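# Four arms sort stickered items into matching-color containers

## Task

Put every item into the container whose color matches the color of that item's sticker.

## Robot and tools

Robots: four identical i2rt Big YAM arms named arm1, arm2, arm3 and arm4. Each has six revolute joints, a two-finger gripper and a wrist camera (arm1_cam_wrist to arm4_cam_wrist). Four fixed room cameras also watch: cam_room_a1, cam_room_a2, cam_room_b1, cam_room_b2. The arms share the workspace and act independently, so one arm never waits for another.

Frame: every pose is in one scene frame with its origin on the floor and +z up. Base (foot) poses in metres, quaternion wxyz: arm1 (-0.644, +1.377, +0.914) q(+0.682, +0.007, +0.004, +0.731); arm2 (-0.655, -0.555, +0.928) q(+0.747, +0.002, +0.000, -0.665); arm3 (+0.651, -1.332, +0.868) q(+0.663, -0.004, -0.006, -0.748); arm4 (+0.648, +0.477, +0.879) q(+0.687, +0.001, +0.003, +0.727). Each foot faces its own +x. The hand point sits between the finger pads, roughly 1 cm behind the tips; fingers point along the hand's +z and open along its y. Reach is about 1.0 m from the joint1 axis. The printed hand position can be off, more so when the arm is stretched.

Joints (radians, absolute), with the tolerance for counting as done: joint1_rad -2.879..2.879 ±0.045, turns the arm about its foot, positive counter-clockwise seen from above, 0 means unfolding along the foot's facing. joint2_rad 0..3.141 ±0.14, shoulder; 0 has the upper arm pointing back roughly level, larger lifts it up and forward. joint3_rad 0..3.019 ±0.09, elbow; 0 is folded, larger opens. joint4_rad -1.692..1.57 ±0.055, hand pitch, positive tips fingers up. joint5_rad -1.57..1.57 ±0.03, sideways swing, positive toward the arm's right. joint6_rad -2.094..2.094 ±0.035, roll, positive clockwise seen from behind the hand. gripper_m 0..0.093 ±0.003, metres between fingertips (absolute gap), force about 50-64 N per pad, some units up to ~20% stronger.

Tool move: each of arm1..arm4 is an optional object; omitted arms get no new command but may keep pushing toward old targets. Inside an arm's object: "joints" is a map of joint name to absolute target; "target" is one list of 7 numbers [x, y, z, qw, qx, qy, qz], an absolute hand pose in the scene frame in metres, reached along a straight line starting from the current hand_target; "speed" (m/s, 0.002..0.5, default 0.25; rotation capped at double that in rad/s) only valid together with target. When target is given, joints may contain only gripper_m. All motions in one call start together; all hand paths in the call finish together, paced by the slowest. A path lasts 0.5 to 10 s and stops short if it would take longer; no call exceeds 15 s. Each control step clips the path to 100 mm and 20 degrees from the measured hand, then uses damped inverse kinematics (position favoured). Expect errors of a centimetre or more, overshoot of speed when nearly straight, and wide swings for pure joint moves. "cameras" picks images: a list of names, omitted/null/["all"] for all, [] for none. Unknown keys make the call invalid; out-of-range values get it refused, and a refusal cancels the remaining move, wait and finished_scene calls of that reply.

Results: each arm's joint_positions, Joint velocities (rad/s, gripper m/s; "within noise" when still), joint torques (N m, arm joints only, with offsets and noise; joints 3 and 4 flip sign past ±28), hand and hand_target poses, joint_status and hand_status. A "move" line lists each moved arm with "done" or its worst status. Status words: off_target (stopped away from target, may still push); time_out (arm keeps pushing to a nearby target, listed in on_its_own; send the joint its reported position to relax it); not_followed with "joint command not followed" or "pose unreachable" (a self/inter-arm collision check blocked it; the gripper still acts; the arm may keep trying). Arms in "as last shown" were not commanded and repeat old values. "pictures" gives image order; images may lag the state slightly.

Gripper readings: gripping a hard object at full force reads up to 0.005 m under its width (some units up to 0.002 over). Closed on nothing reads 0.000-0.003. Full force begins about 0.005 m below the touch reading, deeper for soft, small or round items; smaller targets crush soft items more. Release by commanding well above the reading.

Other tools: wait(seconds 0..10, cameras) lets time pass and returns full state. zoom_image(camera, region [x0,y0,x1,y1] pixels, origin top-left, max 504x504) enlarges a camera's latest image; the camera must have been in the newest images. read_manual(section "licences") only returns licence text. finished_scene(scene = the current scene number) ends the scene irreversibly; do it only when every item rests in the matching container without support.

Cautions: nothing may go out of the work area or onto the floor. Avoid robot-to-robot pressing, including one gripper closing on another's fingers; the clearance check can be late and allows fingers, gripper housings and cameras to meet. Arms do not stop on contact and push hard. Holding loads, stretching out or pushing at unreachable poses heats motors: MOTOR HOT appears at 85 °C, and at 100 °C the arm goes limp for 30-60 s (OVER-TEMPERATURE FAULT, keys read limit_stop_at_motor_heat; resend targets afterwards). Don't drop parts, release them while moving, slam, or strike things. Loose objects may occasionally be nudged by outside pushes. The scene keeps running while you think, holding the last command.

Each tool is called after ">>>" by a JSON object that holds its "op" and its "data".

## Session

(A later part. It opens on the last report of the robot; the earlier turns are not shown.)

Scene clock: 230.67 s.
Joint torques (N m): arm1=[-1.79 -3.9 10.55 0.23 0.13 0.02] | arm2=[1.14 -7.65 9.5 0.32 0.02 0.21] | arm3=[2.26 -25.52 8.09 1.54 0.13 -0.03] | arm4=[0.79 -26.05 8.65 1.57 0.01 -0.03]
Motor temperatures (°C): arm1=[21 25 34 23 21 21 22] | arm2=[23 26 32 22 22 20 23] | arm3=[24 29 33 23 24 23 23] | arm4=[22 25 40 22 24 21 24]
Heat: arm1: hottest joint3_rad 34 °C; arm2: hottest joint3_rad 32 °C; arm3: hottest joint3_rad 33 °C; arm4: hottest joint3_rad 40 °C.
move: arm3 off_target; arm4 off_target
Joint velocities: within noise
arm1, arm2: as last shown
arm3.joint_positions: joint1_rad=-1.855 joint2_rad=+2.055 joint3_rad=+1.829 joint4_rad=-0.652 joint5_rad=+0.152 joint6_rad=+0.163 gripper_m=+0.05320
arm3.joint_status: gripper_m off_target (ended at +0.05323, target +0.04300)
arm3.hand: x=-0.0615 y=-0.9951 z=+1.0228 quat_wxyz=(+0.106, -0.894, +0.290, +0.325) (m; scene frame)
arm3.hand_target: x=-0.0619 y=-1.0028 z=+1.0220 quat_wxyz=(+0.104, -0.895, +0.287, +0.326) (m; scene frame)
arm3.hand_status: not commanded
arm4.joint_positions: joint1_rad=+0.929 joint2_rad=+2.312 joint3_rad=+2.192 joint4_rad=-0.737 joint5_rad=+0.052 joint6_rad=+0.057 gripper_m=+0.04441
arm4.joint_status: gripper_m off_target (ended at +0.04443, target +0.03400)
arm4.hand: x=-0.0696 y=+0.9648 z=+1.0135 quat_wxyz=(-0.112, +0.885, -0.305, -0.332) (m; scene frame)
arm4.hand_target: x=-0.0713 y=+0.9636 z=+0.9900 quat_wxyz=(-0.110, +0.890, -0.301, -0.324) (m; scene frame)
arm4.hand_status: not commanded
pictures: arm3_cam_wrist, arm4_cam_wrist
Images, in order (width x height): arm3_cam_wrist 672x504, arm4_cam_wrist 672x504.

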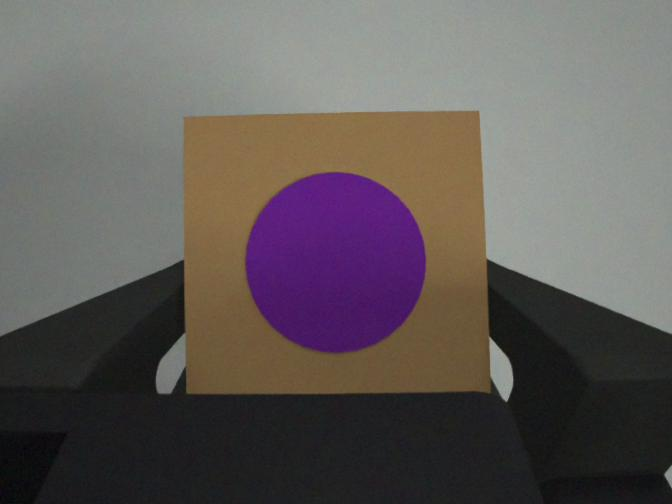

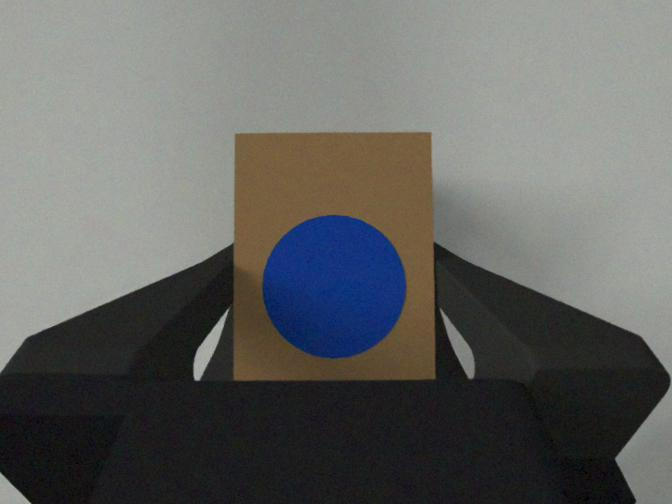

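>>> {"op": "move", "data": {"arm3": {"target":[-0.01,-1.03,1.13,-0.1043,0.8950,-0.2865,-0.3257],"speed":0.15}, "arm4": {"target":[-0.01,0.915,1.13,-0.1096,0.8901,-0.3013,-0.3239],"speed":0.15}, "cameras": ["arm3_cam_wrist","arm4_cam_wrist"]}}

>>> {"op": "move", "data": {"arm3": {"target":[0.35,-1.18,1.15,-0.1043,0.8950,-0.2865,-0.3257],"speed":0.3}, "arm4": {"target":[0.33,0.685,1.15,-0.1096,0.8901,-0.3013,-0.3239],"speed":0.3}, "cameras": ["arm3_cam_wrist","arm4_cam_wrist"]}}

>>> {"op": "move", "data": {"arm3": {"joints":{"joint1_rad":1.65,"joint2_rad":0.75,"joint3_rad":0.874,"joint4_rad":-0.99,"joint5_rad":0,"joint6_rad":0}}, "arm4": {"joints":{"joint1_rad":-1.75,"joint2_rad":0.75,"joint3_rad":0.874,"joint4_rad":-0.99,"joint5_rad":0,"joint6_rad":0}}, "cameras": ["arm3_cam_wrist","arm4_cam_wrist"]}}

Scene clock: 242.23 s.
Joint torques (N m): arm1=[-1.79 -4.25 10.67 0.12 0.09 -0.01] | arm2=[1.2 -7.59 9.52 0.35 0.02 0.22] | arm3=[2.49 -23.65 9.13 1.06 0.23 0.01] | arm4=[1.9 -25 9.52 0.73 0.22 0.06]
Motor temperatures (°C): arm1=[21 25 34 23 21 21 22] | arm2=[23 26 32 22 22 20 23] | arm3=[24 29 32 23 24 23 24] | arm4=[22 26 38 22 24 21 25]
Heat: arm1: hottest joint3_rad 34 °C; arm2: hottest joint3_rad 32 °C; arm3: hottest joint3_rad 32 °C; arm4: hottest joint3_rad 38 °C.
move: arm3 off_target; arm4 done
Joint velocities: within noise
arm1: as last shown
arm2.joint_positions: joint1_rad=+0.835 joint2_rad=+1.141 joint3_rad=+0.932 joint4_rad=-1.334 joint5_rad=+0.003 joint6_rad=-0.009 gripper_m=+0.09293
arm2.joint_status: not commanded
arm2.hand: x=-0.4065 y=-0.7341 z=+1.1061 quat_wxyz=(-0.013, -0.300, -0.954, +0.004) (m; scene frame)
arm2.hand_target: x=-0.4100 y=-0.7300 z=+1.1002 quat_wxyz=(+0.000, -0.305, -0.952, +0.000) (m; scene frame)
arm2.hand_status: not commanded
arm3.joint_positions: joint1_rad=-1.851 joint2_rad=+1.853 joint3_rad=+1.783 joint4_rad=-0.815 joint5_rad=+0.156 joint6_rad=+0.166 gripper_m=+0.05320
arm3.joint_status: not commanded
arm3.hand: x=-0.0090 y=-1.0191 z=+1.1219 quat_wxyz=(+0.106, -0.895, +0.290, +0.321) (m; scene frame)
arm3.hand_target: x=-0.0099 y=-1.0298 z=+1.1298 quat_wxyz=(+0.104, -0.895, +0.287, +0.326) (m; scene frame)
arm3.hand_status: off_target (0.014 m and 0.7 deg from the pose sent, 0.124 m and 0.4 deg at the start)
arm4.joint_positions: joint1_rad=+0.935 joint2_rad=+2.039 joint3_rad=+2.026 joint4_rad=-0.865 joint5_rad=+0.052 joint6_rad=+0.057 gripper_m=+0.04441
arm4.joint_status: not commanded
arm4.hand: x=-0.0088 y=+0.9198 z=+1.1246 quat_wxyz=(-0.109, +0.890, -0.303, -0.323) (m; scene frame)
arm4.hand_target: x=-0.0100 y=+0.9150 z=+1.1299 quat_wxyz=(-0.110, +0.890, -0.301, -0.324) (m; scene frame)
arm4.hand_status: done (0.007 m and 0.3 deg from the pose sent, 0.140 m and 1.3 deg at the start)
pictures: arm3_cam_wrist, arm4_cam_wrist
Images, in order (width x height): arm3_cam_wrist 672x504, arm4_cam_wrist 672x504.

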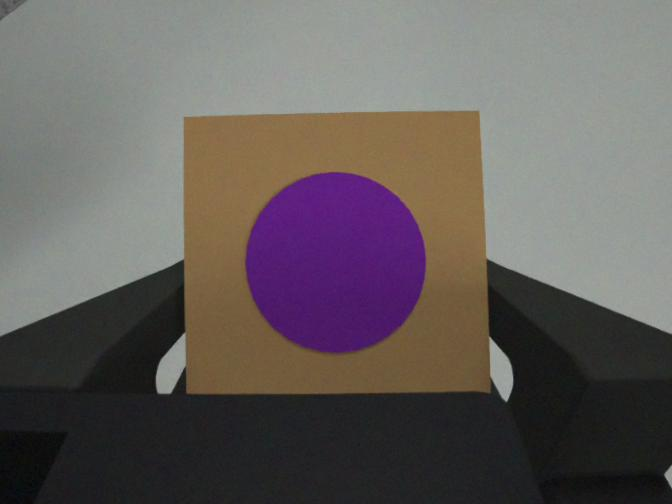

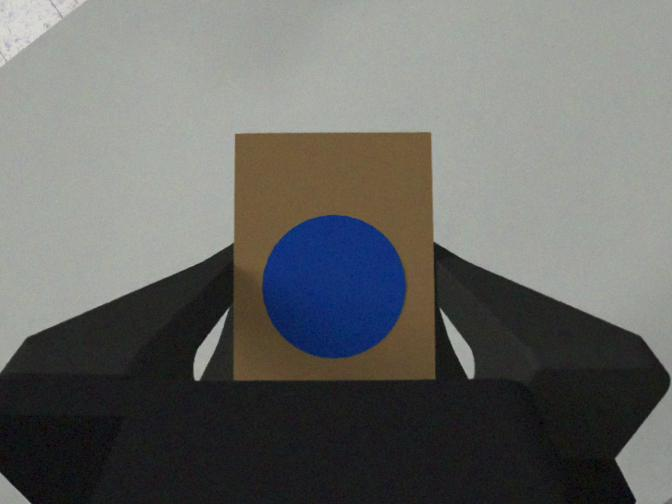

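Scene clock: 244.37 s.
Joint torques (N m): arm1=[-1.79 -4.54 10.69 0.28 0.08 0] | arm2=[1.2 -7.53 9.55 0.35 0.02 0.21] | arm3=[2.32 -2.96 9.35 1.1 0.23 0.02] | arm4=[1.08 -3.96 9.66 0.76 0.23 0.16]
Motor temperatures (°C): arm1=[21 25 34 23 21 21 22] | arm2=[23 26 32 22 22 20 23] | arm3=[24 29 32 23 24 23 24] | arm4=[22 26 38 22 24 21 25]
Heat: arm1: hottest joint3_rad 34 °C; arm2: hottest joint3_rad 32 °C; arm3: hottest joint3_rad 32 °C; arm4: hottest joint3_rad 38 °C.
move: arm3 done; arm4 done
Joint velocities: within noise
arm1.joint_positions: joint1_rad=-2.299 joint2_rad=+1.149 joint3_rad=+0.914 joint4_rad=-1.316 joint5_rad=-0.009 joint6_rad=-0.007 gripper_m=+0.09296
arm1.joint_status: not commanded
arm1.hand: x=-0.3993 y=+1.1909 z=+1.0791 quat_wxyz=(-0.003, -0.320, -0.947, +0.000) (m; scene frame)
arm1.hand_target: x=-0.4000 y=+1.1900 z=+1.0800 quat_wxyz=(+0.000, -0.321, -0.947, +0.000) (m; scene frame)
arm1.hand_status: not commanded
arm2: as last shown
arm3.joint_positions: joint1_rad=-1.834 joint2_rad=+0.767 joint3_rad=+0.852 joint4_rad=-0.954 joint5_rad=+0.167 joint6_rad=+0.178 gripper_m=+0.05320
arm3.joint_status: not commanded
arm3.hand: x=+0.3516 y=-1.1757 z=+1.1535 quat_wxyz=(+0.107, -0.892, +0.289, +0.330) (m; scene frame)
arm3.hand_target: x=+0.3500 y=-1.1800 z=+1.1499 quat_wxyz=(+0.104, -0.895, +0.286, +0.326) (m; scene frame)
arm3.hand_status: done (0.006 m and 0.7 deg from the pose sent, 0.394 m and 0.6 deg at the start)
arm4.joint_positions: joint1_rad=+0.968 joint2_rad=+0.895 joint3_rad=+0.870 joint4_rad=-0.839 joint5_rad=+0.073 joint6_rad=+0.070 gripper_m=+0.04441
arm4.joint_status: not commanded
arm4.hand: x=+0.3321 y=+0.6863 z=+1.1522 quat_wxyz=(-0.113, +0.889, -0.297, -0.330) (m; scene frame)
arm4.hand_target: x=+0.3301 y=+0.6850 z=+1.1500 quat_wxyz=(-0.110, +0.890, -0.301, -0.324) (m; scene frame)
arm4.hand_status: done (0.003 m and 0.9 deg from the pose sent, 0.413 m and 0.3 deg at the start)
pictures: arm3_cam_wrist, arm4_cam_wrist
Images, in order (width x height): arm3_cam_wrist 672x504, arm4_cam_wrist 672x504.

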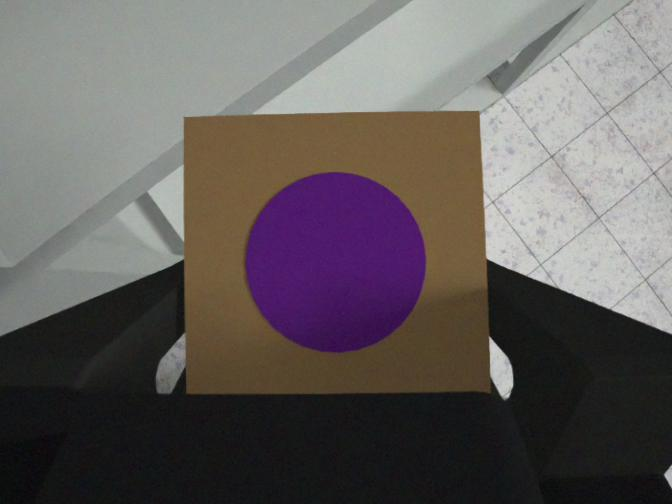

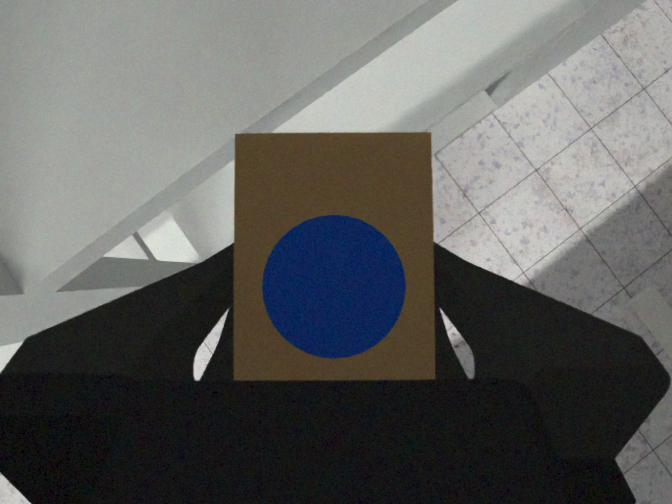

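Scene clock: 246.87 s.
Joint torques (N m): arm1=[-2.43 -4.84 10.65 0.18 0.09 0] | arm2=[1.08 -7.71 9.54 0.34 0.03 0.21] | arm3=[1.79 -4.13 11.43 1.03 0.12 -0.11] | arm4=[0.56 -2.73 9.91 0.81 0.04 -0.08]
Motor temperatures (°C): arm1=[21 25 34 23 21 21 22] | arm2=[23 26 32 22 22 20 23] | arm3=[24 29 32 23 24 23 24] | arm4=[22 26 38 22 24 21 25]
Heat: arm1: hottest joint3_rad 34 °C; arm2: hottest joint3_rad 32 °C; arm3: hottest joint3_rad 32 °C; arm4: hottest joint3_rad 38 °C.
move: arm3 done; arm4 done
Joint velocities: within noise
arm1, arm2: as last shown
arm3.joint_positions: joint1_rad=+1.641 joint2_rad=+0.762 joint3_rad=+0.852 joint4_rad=-0.985 joint5_rad=-0.002 joint6_rad=+0.006 gripper_m=+0.05309
arm3.joint_status: all done
arm3.hand: x=+0.9792 y=-1.3446 z=+1.1515 quat_wxyz=(-0.332, -0.024, -0.943, +0.013) (m; scene frame)
arm3.hand_target: x=+0.9797 y=-1.3418 z=+1.1663 quat_wxyz=(-0.346, -0.017, -0.938, +0.014) (m; scene frame)
arm3.hand_status: not commanded
arm4.joint_positions: joint1_rad=-1.749 joint2_rad=+0.747 joint3_rad=+0.864 joint4_rad=-0.980 joint5_rad=+0.002 joint6_rad=+0.013 gripper_m=+0.04445
arm4.joint_status: all done
arm4.hand: x=+0.9761 y=+0.4375 z=+1.1734 quat_wxyz=(-0.344, -0.063, -0.937, +0.022) (m; scene frame)
arm4.hand_target: x=+0.9761 y=+0.4376 z=+1.1760 quat_wxyz=(-0.342, -0.057, -0.938, +0.023) (m; scene frame)
arm4.hand_status: not commanded
pictures: arm3_cam_wrist, arm4_cam_wrist
Images, in order (width x height): arm3_cam_wrist 672x504, arm4_cam_wrist 672x504.

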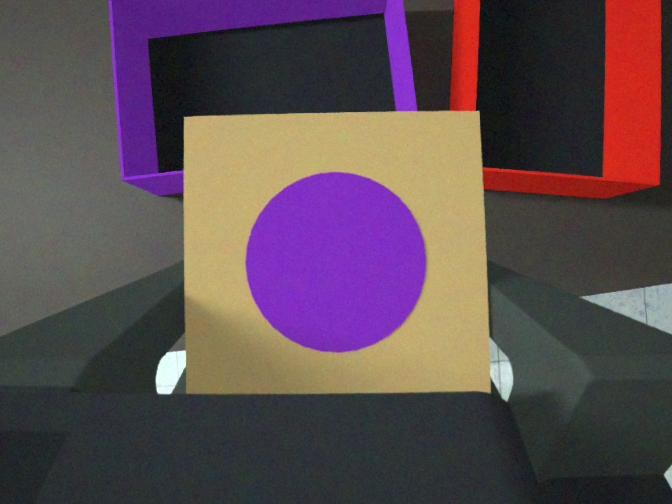

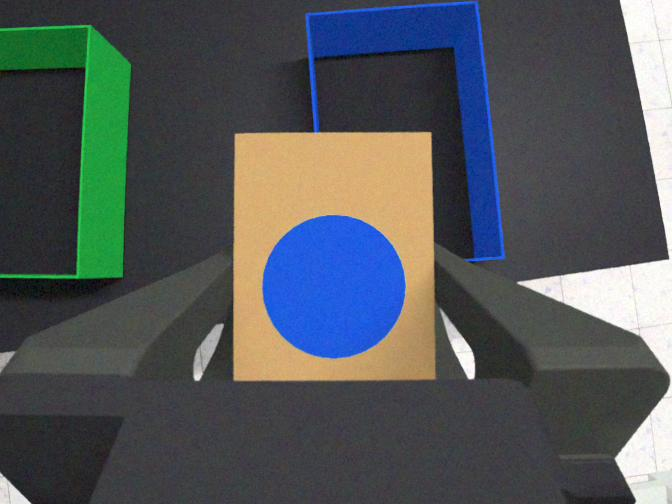

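>>> {"op": "move", "data": {"arm3": {"target":[1.195,-1.272,0.90,0.338,-0.0328,0.940,0.0118],"speed":0.25}, "arm4": {"target":[1.131,0.337,0.90,0.345,0.0736,0.935,-0.0272],"speed":0.25}, "cameras": ["arm3_cam_wrist","arm4_cam_wrist"]}}

Scene clock: 275.10 s.
Joint torques (N m): arm1=[-1.79 -3.84 10.78 0.32 0.09 0.01] | arm2=[1.14 -7.59 9.51 0.39 0.03 0.21] | arm3=[2.02 -14.92 10.14 1.91 -0.02 0.01] | arm4=[-0.03 -12.45 8.28 1.57 -0.1 -0.1]
Motor temperatures (°C): arm1=[21 25 34 23 21 21 22] | arm2=[23 26 32 22 22 20 23] | arm3=[24 27 32 23 24 23 24] | arm4=[22 25 38 22 24 21 26]
Heat: arm1: hottest joint3_rad 34 °C; arm2: hottest joint3_rad 32 °C; arm3: hottest joint3_rad 32 °C; arm4: hottest joint3_rad 38 °C.
move: arm3 off_target; arm4 off_target
Joint velocities: within noise
arm1, arm2: as last shown
arm3.joint_positions: joint1_rad=+1.794 joint2_rad=+1.675 joint3_rad=+0.812 joint4_rad=-0.085 joint5_rad=+0.019 joint6_rad=+0.038 gripper_m=+0.05309
arm3.joint_status: not commanded
arm3.hand: x=+1.1692 y=-1.2822 z=+0.8777 quat_wxyz=(-0.307, +0.030, -0.951, -0.006) (m; scene frame)
arm3.hand_target: x=+1.1934 y=-1.2721 z=+0.9009 quat_wxyz=(-0.338, +0.033, -0.940, -0.012) (m; scene frame)
arm3.hand_status: off_target (0.036 m and 3.9 deg from the pose sent, 0.339 m and 7.2 deg at the start)
arm4.joint_positions: joint1_rad=-1.940 joint2_rad=+1.606 joint3_rad=+0.677 joint4_rad=+0.004 joint5_rad=-0.104 joint6_rad=-0.106 gripper_m=+0.04445
arm4.joint_status: not commanded
arm4.hand: x=+1.1089 y=+0.3464 z=+0.8822 quat_wxyz=(-0.318, -0.081, -0.944, +0.020) (m; scene frame)
arm4.hand_target: x=+1.1298 y=+0.3373 z=+0.9008 quat_wxyz=(-0.345, -0.074, -0.935, +0.028) (m; scene frame)
arm4.hand_status: off_target (0.030 m and 3.5 deg from the pose sent, 0.330 m and 1.4 deg at the start)
pictures: arm3_cam_wrist, arm4_cam_wrist
Images, in order (width x height): arm3_cam_wrist 672x504, arm4_cam_wrist 672x504.

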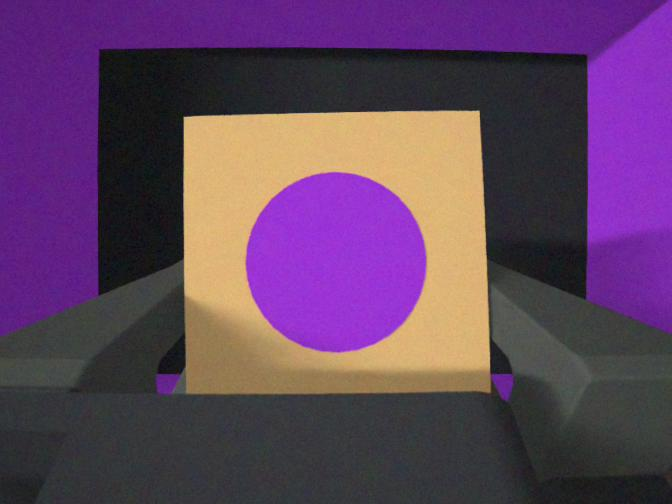

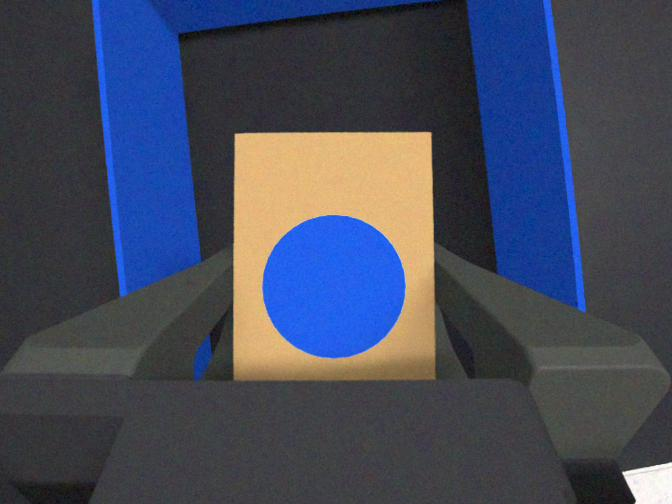

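>>> {"op": "move", "data": {"arm3": {"target":[1.217,-1.268,0.80,0.338,-0.0328,0.940,0.0118],"speed":0.15}, "arm4": {"target":[1.143,0.336,0.80,0.345,0.0736,0.935,-0.0272],"speed":0.15}, "cameras": ["arm3_cam_wrist","arm4_cam_wrist"]}}

Scene clock: 283.73 s.
Joint torques (N m): arm1=[-2.49 -3.66 10.59 0.14 0.09 0.04] | arm2=[1.08 -7.65 9.48 0.39 0.03 0.21] | arm3=[2.02 -16.67 7.8 1.96 0.12 0.02] | arm4=[0.67 -14.15 5.82 1.62 0.07 -0.01]
Motor temperatures (°C): arm1=[21 25 34 23 21 21 22] | arm2=[23 26 32 22 22 20 23] | arm3=[24 27 32 23 24 23 24] | arm4=[22 25 37 22 24 21 26]
Heat: arm1: hottest joint3_rad 34 °C; arm2: hottest joint3_rad 32 °C; arm3: hottest joint3_rad 32 °C; arm4: hottest joint3_rad 37 °C.
move: arm3 off_target; arm4 off_target
Joint velocities: within noise
arm1, arm2: as last shown
arm3.joint_positions: joint1_rad=+1.798 joint2_rad=+1.952 joint3_rad=+0.856 joint4_rad=+0.163 joint5_rad=+0.019 joint6_rad=+0.041 gripper_m=+0.05309
arm3.joint_status: not commanded
arm3.hand: x=+1.1952 y=-1.2783 z=+0.7870 quat_wxyz=(-0.314, +0.030, -0.949, -0.007) (m; scene frame)
arm3.hand_target: x=+1.2159 y=-1.2679 z=+0.8007 quat_wxyz=(-0.338, +0.033, -0.940, -0.012) (m; scene frame)
arm3.hand_status: off_target (0.027 m and 3.0 deg from the pose sent, 0.092 m and 3.9 deg at the start)
arm4.joint_positions: joint1_rad=-1.940 joint2_rad=+1.905 joint3_rad=+0.697 joint4_rad=+0.304 joint5_rad=-0.104 joint6_rad=-0.106 gripper_m=+0.04445
arm4.joint_status: not commanded
arm4.hand: x=+1.1258 y=+0.3405 z=+0.7935 quat_wxyz=(-0.327, -0.080, -0.941, +0.022) (m; scene frame)
arm4.hand_target: x=+1.1425 y=+0.3362 z=+0.8005 quat_wxyz=(-0.345, -0.074, -0.935, +0.027) (m; scene frame)
arm4.hand_status: off_target (0.019 m and 2.3 deg from the pose sent, 0.090 m and 3.5 deg at the start)
pictures: arm3_cam_wrist, arm4_cam_wrist
Images, in order (width x height): arm3_cam_wrist 672x504, arm4_cam_wrist 672x504.

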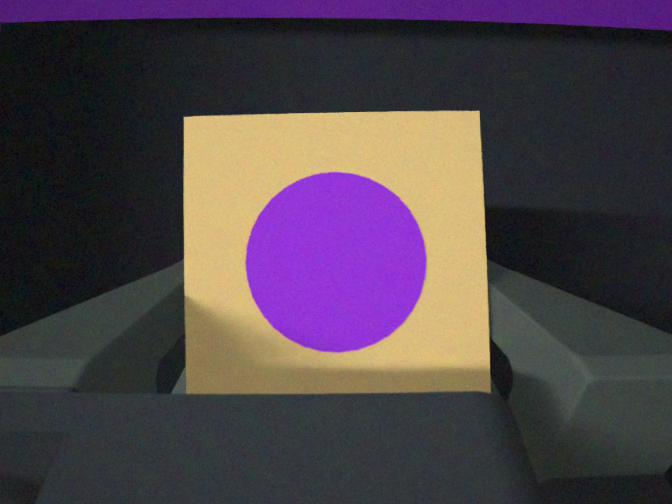

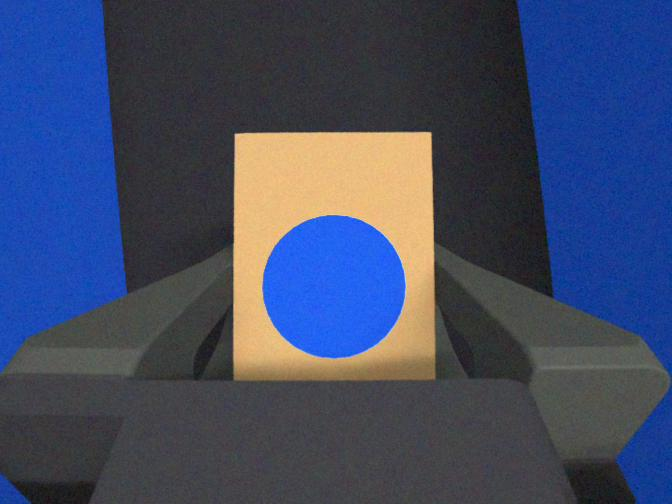

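>>> {"op": "move", "data": {"arm3": {"target":[1.217,-1.268,0.76,0.338,-0.0328,0.940,0.0118],"speed":0.1}, "arm4": {"target":[1.143,0.336,0.765,0.345,0.0736,0.935,-0.0272],"speed":0.1}, "cameras": []}}

>>> {"op": "move", "data": {"arm3": {"target":[1.217,-1.268,0.745,0.338,-0.0328,0.940,0.0118],"speed":0.1}, "arm4": {"target":[1.143,0.336,0.75,0.345,0.0736,0.935,-0.0272],"speed":0.1}, "cameras": []}}

>>> {"op": "move", "data": {"arm3": {"target":[1.217,-1.268,0.735,0.338,-0.0328,0.940,0.0118],"speed":0.1}, "arm4": {"target":[1.143,0.336,0.74,0.345,0.0736,0.935,-0.0272],"speed":0.1}, "cameras": ["arm3_cam_wrist","arm4_cam_wrist"]}}

Scene clock: 293.43 s.
Joint torques (N m): arm1=[-2.14 -4.42 10.74 0.06 0.09 0.05] | arm2=[1.03 -7.65 9.51 0.35 0.03 0.21] | arm3=[1.96 -17.2 6.76 1.95 0.16 0.02] | arm4=[0.79 -14.21 4.97 1.84 0.06 -0.03]
Motor temperatures (°C): arm1=[21 25 34 23 21 21 22] | arm2=[23 25 32 22 22 20 23] | arm3=[24 27 31 23 24 23 24] | arm4=[22 25 36 22 24 21 26]
Heat: arm1: hottest joint3_rad 34 °C; arm2: hottest joint3_rad 32 °C; arm3: hottest joint3_rad 31 °C; arm4: hottest joint3_rad 36 °C.
move: arm3 off_target; arm4 off_target
Joint velocities: within noise
arm1, arm2: as last shown
arm3.joint_positions: joint1_rad=+1.799 joint2_rad=+2.059 joint3_rad=+0.870 joint4_rad=+0.260 joint5_rad=+0.020 joint6_rad=+0.042 gripper_m=+0.05309
arm3.joint_status: not commanded
arm3.hand: x=+1.1973 y=-1.2783 z=+0.7492 quat_wxyz=(-0.316, +0.030, -0.948, -0.008) (m; scene frame)
arm3.hand_target: x=+1.2163 y=-1.2680 z=+0.7607 quat_wxyz=(-0.338, +0.033, -0.940, -0.012) (m; scene frame)
arm3.hand_status: off_target (0.025 m and 2.8 deg from the pose sent, 0.036 m and 3.0 deg at the start)
arm4.joint_positions: joint1_rad=-1.940 joint2_rad=+2.011 joint3_rad=+0.713 joint4_rad=+0.400 joint5_rad=-0.104 joint6_rad=-0.106 gripper_m=+0.04445
arm4.joint_status: not commanded
arm4.hand: x=+1.1287 y=+0.3394 z=+0.7619 quat_wxyz=(-0.331, -0.080, -0.940, +0.022) (m; scene frame)
arm4.hand_target: x=+1.1426 y=+0.3362 z=+0.7654 quat_wxyz=(-0.345, -0.074, -0.935, +0.027) (m; scene frame)
arm4.hand_status: off_target (0.015 m and 2.0 deg from the pose sent, 0.034 m and 2.3 deg at the start)
pictures: none
No camera images: "cameras" was empty.

Scene clock: 294.40 s.
Joint torques (N m): arm1=[-1.49 -4.19 10.74 0.06 0.02 0] | arm2=[1.26 -7.59 9.55 0.38 0.02 0.22] | arm3=[2.02 -15.91 6.41 1.88 0.12 0.02] | arm4=[1.03 -14.39 4.56 1.85 0.08 -0.01]
Motor temperatures (°C): arm1=[21 25 34 23 21 21 22] | arm2=[23 25 32 22 22 20 23] | arm3=[24 27 31 23 24 23 24] | arm4=[22 25 35 22 24 21 26]
Heat: arm1: hottest joint3_rad 34 °C; arm2: hottest joint3_rad 32 °C; arm3: hottest joint3_rad 31 °C; arm4: hottest joint3_rad 35 °C.
move: arm3 off_target; arm4 off_target
Joint velocities: within noise
arm1, arm2: as last shown
arm3.joint_positions: joint1_rad=+1.800 joint2_rad=+2.084 joint3_rad=+0.880 joint4_rad=+0.298 joint5_rad=+0.021 joint6_rad=+0.042 gripper_m=+0.05309
arm3.joint_status: not commanded
arm3.hand: x=+1.2037 y=-1.2774 z=+0.7443 quat_wxyz=(-0.326, +0.030, -0.945, -0.008) (m; scene frame)
arm3.hand_target: x=+1.2165 y=-1.2679 z=+0.7455 quat_wxyz=(-0.338, +0.033, -0.940, -0.012) (m; scene frame)
arm3.hand_status: off_target (0.016 m and 1.5 deg from the pose sent, 0.023 m and 2.8 deg at the start)
arm4.joint_positions: joint1_rad=-1.940 joint2_rad=+2.054 joint3_rad=+0.722 joint4_rad=+0.439 joint5_rad=-0.104 joint6_rad=-0.106 gripper_m=+0.04445
arm4.joint_status: not commanded
arm4.hand: x=+1.1302 y=+0.3388 z=+0.7497 quat_wxyz=(-0.333, -0.079, -0.939, +0.023) (m; scene frame)
arm4.hand_target: x=+1.1427 y=+0.3361 z=+0.7504 quat_wxyz=(-0.345, -0.074, -0.935, +0.027) (m; scene frame)
arm4.hand_status: off_target (0.013 m and 1.7 deg from the pose sent, 0.019 m and 1.9 deg at the start)
pictures: none
No camera images: "cameras" was empty.

Scene clock: 295.37 s.
Joint torques (N m): arm1=[-1.9 -4.01 10.61 0.2 0.11 0] | arm2=[1.08 -7.59 9.52 0.38 0.03 0.21] | arm3=[2.02 -15.03 5.98 1.61 0.11 0.02] | arm4=[1.14 -14.27 4.18 1.73 0.08 -0.03]
Motor temperatures (°C): arm1=[21 25 34 23 21 21 22] | arm2=[23 25 32 22 22 20 23] | arm3=[24 27 31 23 24 23 24] | arm4=[22 25 35 22 24 21 26]
Heat: arm1: hottest joint3_rad 34 °C; arm2: hottest joint3_rad 32 °C; arm3: hottest joint3_rad 31 °C; arm4: hottest joint3_rad 35 °C.
move: arm3 off_target; arm4 off_target
Joint velocities: within noise
arm1, arm2: as last shown
arm3.joint_positions: joint1_rad=+1.800 joint2_rad=+2.100 joint3_rad=+0.890 joint4_rad=+0.327 joint5_rad=+0.022 joint6_rad=+0.042 gripper_m=+0.05309
arm3.joint_status: not commanded
arm3.hand: x=+1.2111 y=-1.2768 z=+0.7432 quat_wxyz=(-0.338, +0.030, -0.941, -0.009) (m; scene frame)
arm3.hand_target: x=+1.2165 y=-1.2680 z=+0.7352 quat_wxyz=(-0.338, +0.033, -0.940, -0.012) (m; scene frame)
arm3.hand_status: off_target (0.013 m and 0.5 deg from the pose sent, 0.019 m and 1.6 deg at the start)
arm4.joint_positions: joint1_rad=-1.940 joint2_rad=+2.084 joint3_rad=+0.730 joint4_rad=+0.463 joint5_rad=-0.104 joint6_rad=-0.106 gripper_m=+0.04445
arm4.joint_status: not commanded
arm4.hand: x=+1.1313 y=+0.3384 z=+0.7408 quat_wxyz=(-0.334, -0.079, -0.939, +0.023) (m; scene frame)
arm4.hand_target: x=+1.1427 y=+0.3361 z=+0.7404 quat_wxyz=(-0.345, -0.074, -0.935, +0.027) (m; scene frame)
arm4.hand_status: off_target (0.012 m and 1.6 deg from the pose sent, 0.016 m and 1.7 deg at the start)
pictures: arm3_cam_wrist, arm4_cam_wrist
Images, in order (width x height): arm3_cam_wrist 672x504, arm4_cam_wrist 672x504.

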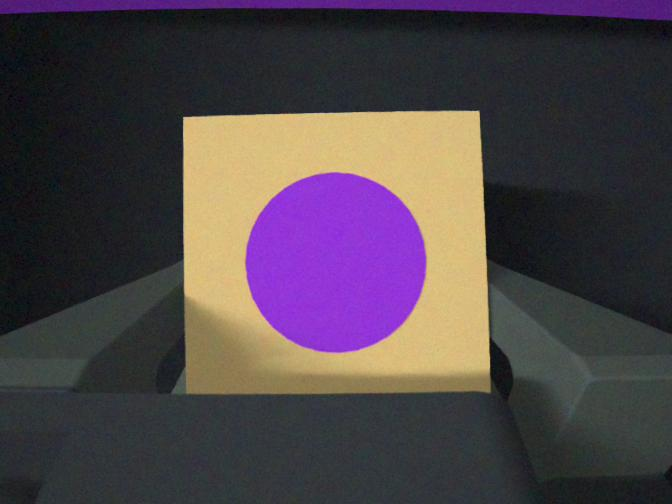

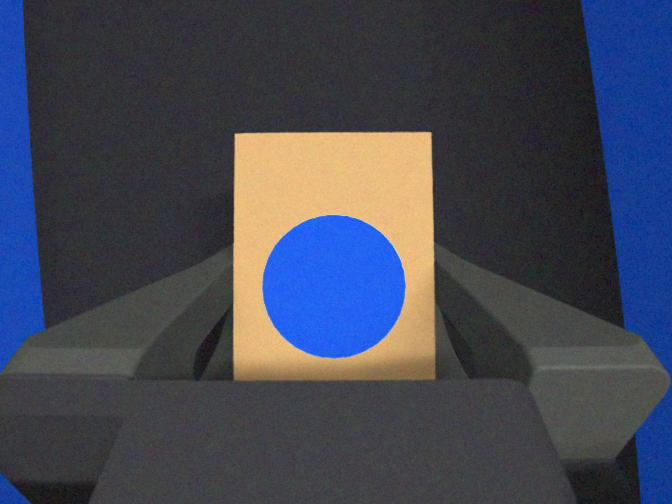

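>>> {"op": "move", "data": {"arm3": {"joints":{"gripper_m":0.092}}, "arm4": {"target":[1.143,0.336,0.725,0.345,0.0736,0.935,-0.0272],"speed":0.1}, "cameras": ["arm3_cam_wrist","arm4_cam_wrist"]}}

Scene clock: 299.43 s.
Joint torques (N m): arm1=[-1.44 -4.84 10.48 0.17 0.09 0.01] | arm2=[1.14 -7.65 9.52 0.38 0.03 0.21] | arm3=[2.14 -15.03 5.98 1.62 0.08 -0.02] | arm4=[0.44 -12.86 3.79 1.63 0.09 -0.02]
Motor temperatures (°C): arm1=[21 24 34 23 21 21 21] | arm2=[23 25 32 22 22 20 23] | arm3=[24 27 30 23 24 23 24] | arm4=[22 25 35 22 24 21 26]
Heat: arm1: hottest joint3_rad 34 °C; arm2: hottest joint3_rad 32 °C; arm3: hottest joint3_rad 30 °C; arm4: hottest joint3_rad 35 °C.
move: arm3 done; arm4 off_target
Joint velocities: within noise
arm1: as last shown
arm2.joint_positions: joint1_rad=+0.835 joint2_rad=+1.141 joint3_rad=+0.932 joint4_rad=-1.334 joint5_rad=+0.003 joint6_rad=-0.009 gripper_m=+0.09293
arm2.joint_status: not commanded
arm2.hand: x=-0.4065 y=-0.7341 z=+1.1061 quat_wxyz=(-0.013, -0.300, -0.954, +0.004) (m; scene frame)
arm2.hand_target: x=-0.4100 y=-0.7300 z=+1.1002 quat_wxyz=(+0.000, -0.305, -0.952, +0.000) (m; scene frame)
arm2.hand_status: not commanded
arm3.joint_positions: joint1_rad=+1.800 joint2_rad=+2.101 joint3_rad=+0.890 joint4_rad=+0.328 joint5_rad=+0.023 joint6_rad=+0.047 gripper_m=+0.09196
arm3.joint_status: all done
arm3.hand: x=+1.2111 y=-1.2770 z=+0.7430 quat_wxyz=(-0.338, +0.027, -0.941, -0.009) (m; scene frame)
arm3.hand_target: x=+1.2165 y=-1.2681 z=+0.7353 quat_wxyz=(-0.338, +0.033, -0.940, -0.012) (m; scene frame)
arm3.hand_status: not commanded
arm4.joint_positions: joint1_rad=-1.940 joint2_rad=+2.114 joint3_rad=+0.747 joint4_rad=+0.508 joint5_rad=-0.104 joint6_rad=-0.107 gripper_m=+0.04445
arm4.joint_status: not commanded
arm4.hand: x=+1.1408 y=+0.3353 z=+0.7373 quat_wxyz=(-0.349, -0.078, -0.934, +0.027) (m; scene frame)
arm4.hand_target: x=+1.1427 y=+0.3361 z=+0.7254 quat_wxyz=(-0.345, -0.074, -0.935, +0.027) (m; scene frame)
arm4.hand_status: off_target (0.012 m and 0.6 deg from the pose sent, 0.020 m and 1.6 deg at the start)
pictures: arm3_cam_wrist, arm4_cam_wrist
Images, in order (width x height): arm3_cam_wrist 672x504, arm4_cam_wrist 672x504.

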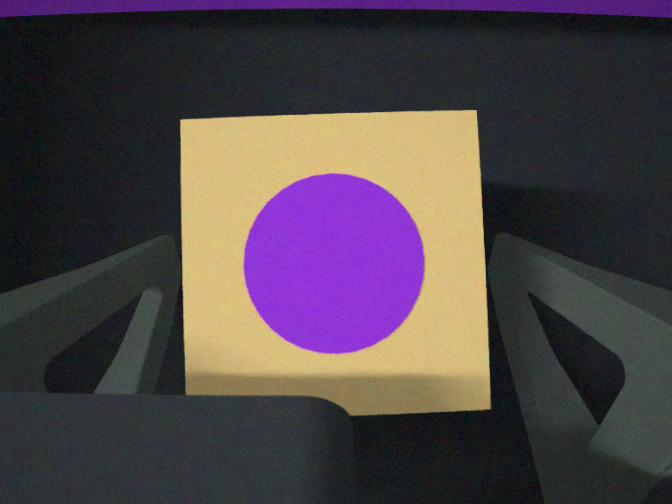

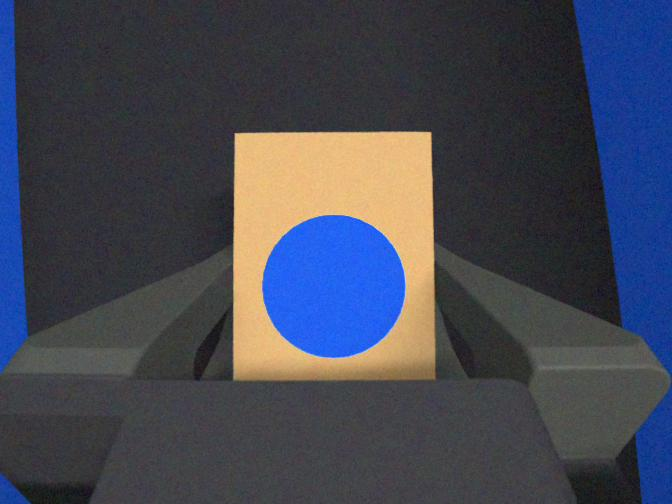

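>>> {"op": "move", "data": {"arm3": {"target":[1.20,-1.274,0.84,0.338,-0.0328,0.940,0.0118],"speed":0.12}, "arm4": {"joints":{"gripper_m":0.092}}, "cameras": ["arm3_cam_wrist","arm4_cam_wrist"]}}

>>> {"op": "move", "data": {"arm4": {"target":[1.135,0.336,0.84,0.345,0.0736,0.935,-0.0272],"speed":0.12}, "arm3": {"target":[1.15,-1.28,0.95,0.338,-0.0328,0.940,0.0118],"speed":0.2}, "cameras": ["arm3_cam_wrist","arm4_cam_wrist"]}}

Scene clock: 308.03 s.
Joint torques (N m): arm1=[-1.73 -4.42 10.74 0.03 0.1 -0.01] | arm2=[1.14 -7.65 9.57 0.4 0.02 0.21] | arm3=[1.26 -16.44 5.18 0.98 -0.06 -0.11] | arm4=[0.67 -13.51 3.67 1.43 0.09 -0.03]
Motor temperatures (°C): arm1=[21 24 34 23 21 21 21] | arm2=[23 25 32 22 22 20 23] | arm3=[24 26 30 23 24 23 24] | arm4=[22 24 33 22 24 21 26]
Heat: arm1: hottest joint3_rad 34 °C; arm2: hottest joint3_rad 32 °C; arm3: hottest joint3_rad 30 °C; arm4: hottest joint3_rad 33 °C.
move: arm3 done; arm4 done
Joint velocities: within noise
arm1.joint_positions: joint1_rad=-2.299 joint2_rad=+1.149 joint3_rad=+0.914 joint4_rad=-1.316 joint5_rad=-0.009 joint6_rad=-0.007 gripper_m=+0.09296
arm1.joint_status: not commanded
arm1.hand: x=-0.3993 y=+1.1909 z=+1.0791 quat_wxyz=(-0.003, -0.320, -0.947, +0.000) (m; scene frame)
arm1.hand_target: x=-0.4000 y=+1.1900 z=+1.0800 quat_wxyz=(+0.000, -0.321, -0.947, +0.000) (m; scene frame)
arm1.hand_status: not commanded
arm2: as last shown
arm3.joint_positions: joint1_rad=+1.800 joint2_rad=+1.831 joint3_rad=+0.852 joint4_rad=+0.108 joint5_rad=+0.018 joint6_rad=+0.047 gripper_m=+0.09196
arm3.joint_status: not commanded
arm3.hand: x=+1.2041 y=-1.2756 z=+0.8408 quat_wxyz=(-0.342, +0.028, -0.939, -0.012) (m; scene frame)
arm3.hand_target: x=+1.2001 y=-1.2740 z=+0.8400 quat_wxyz=(-0.338, +0.033, -0.940, -0.012) (m; scene frame)
arm3.hand_status: done (0.004 m and 0.8 deg from the pose sent, 0.098 m and 0.7 deg at the start)
arm4.joint_positions: joint1_rad=-1.940 joint2_rad=+2.115 joint3_rad=+0.749 joint4_rad=+0.511 joint5_rad=-0.104 joint6_rad=-0.107 gripper_m=+0.09191
arm4.joint_status: all done
arm4.hand: x=+1.1418 y=+0.3351 z=+0.7374 quat_wxyz=(-0.350, -0.078, -0.933, +0.027) (m; scene frame)
arm4.hand_target: x=+1.1424 y=+0.3361 z=+0.7252 quat_wxyz=(-0.345, -0.074, -0.935, +0.027) (m; scene frame)
arm4.hand_status: not commanded
pictures: arm3_cam_wrist, arm4_cam_wrist
Images, in order (width x height): arm3_cam_wrist 672x504, arm4_cam_wrist 672x504.

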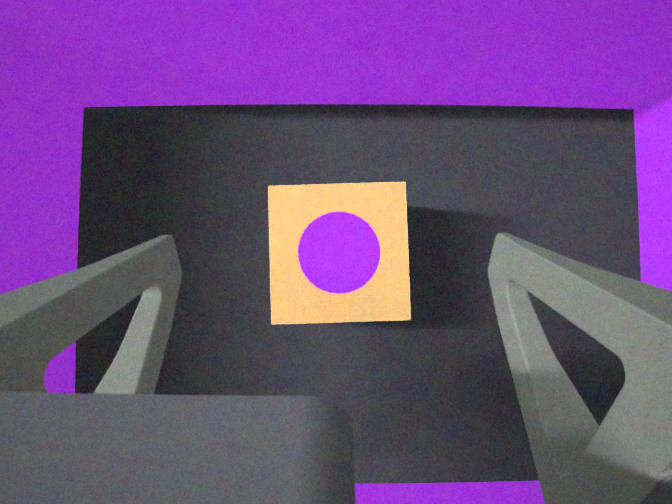

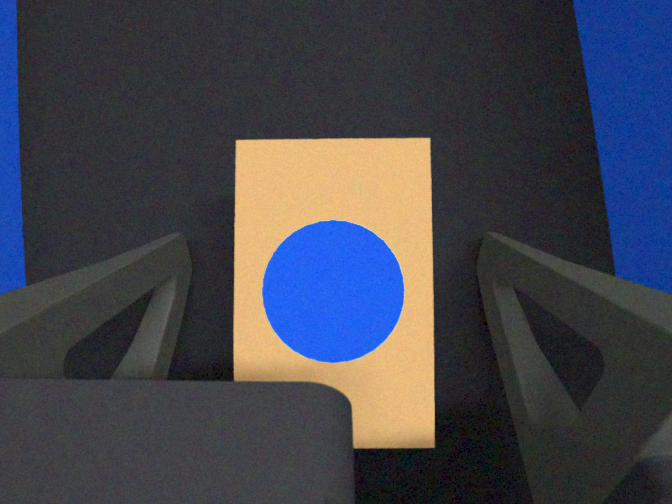

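Scene clock: 309.63 s.
Joint torques (N m): arm1=[-1.9 -4.78 10.69 0.16 0.11 -0.01] | arm2=[1.08 -7.65 9.5 0.38 0.03 0.22] | arm3=[1.03 -12.34 7.13 1.03 -0.05 -0.12] | arm4=[0.03 -14.56 4.57 0.62 -0.07 -0.04]
Motor temperatures (°C): arm1=[21 24 34 23 21 21 21] | arm2=[23 25 32 22 22 20 23] | arm3=[24 26 30 23 24 23 24] | arm4=[22 24 33 22 24 21 26]
Heat: arm1: hottest joint3_rad 34 °C; arm2: hottest joint3_rad 32 °C; arm3: hottest joint3_rad 30 °C; arm4: hottest joint3_rad 33 °C.
move: arm3 done; arm4 done
Joint velocities: within noise
arm1, arm2: as last shown
arm3.joint_positions: joint1_rad=+1.800 joint2_rad=+1.467 joint3_rad=+0.786 joint4_rad=-0.188 joint5_rad=+0.015 joint6_rad=+0.045 gripper_m=+0.09196
arm3.joint_status: not commanded
arm3.hand: x=+1.1538 y=-1.2789 z=+0.9533 quat_wxyz=(-0.344, +0.030, -0.939, -0.013) (m; scene frame)
arm3.hand_target: x=+1.1500 y=-1.2800 z=+0.9500 quat_wxyz=(-0.338, +0.033, -0.940, -0.012) (m; scene frame)
arm3.hand_status: done (0.005 m and 0.8 deg from the pose sent, 0.122 m and 0.8 deg at the start)
arm4.joint_positions: joint1_rad=-1.940 joint2_rad=+1.790 joint3_rad=+0.706 joint4_rad=+0.225 joint5_rad=-0.104 joint6_rad=-0.108 gripper_m=+0.09191
arm4.joint_status: not commanded
arm4.hand: x=+1.1372 y=+0.3371 z=+0.8392 quat_wxyz=(-0.348, -0.077, -0.934, +0.027) (m; scene frame)
arm4.hand_target: x=+1.1349 y=+0.3360 z=+0.8399 quat_wxyz=(-0.345, -0.074, -0.935, +0.027) (m; scene frame)
arm4.hand_status: done (0.003 m and 0.5 deg from the pose sent, 0.103 m and 0.8 deg at the start)
pictures: arm3_cam_wrist, arm4_cam_wrist
Images, in order (width x height): arm3_cam_wrist 672x504, arm4_cam_wrist 672x504.

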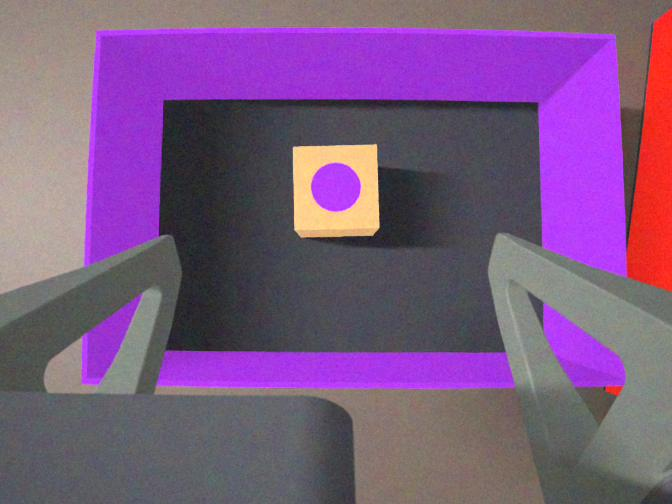

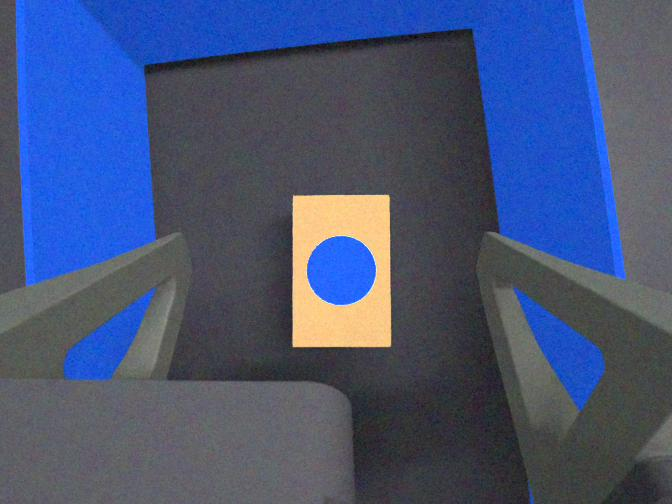

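>>> {"op": "finished_scene", "data": {"scene": 2}}

The scene is finished: the task was done.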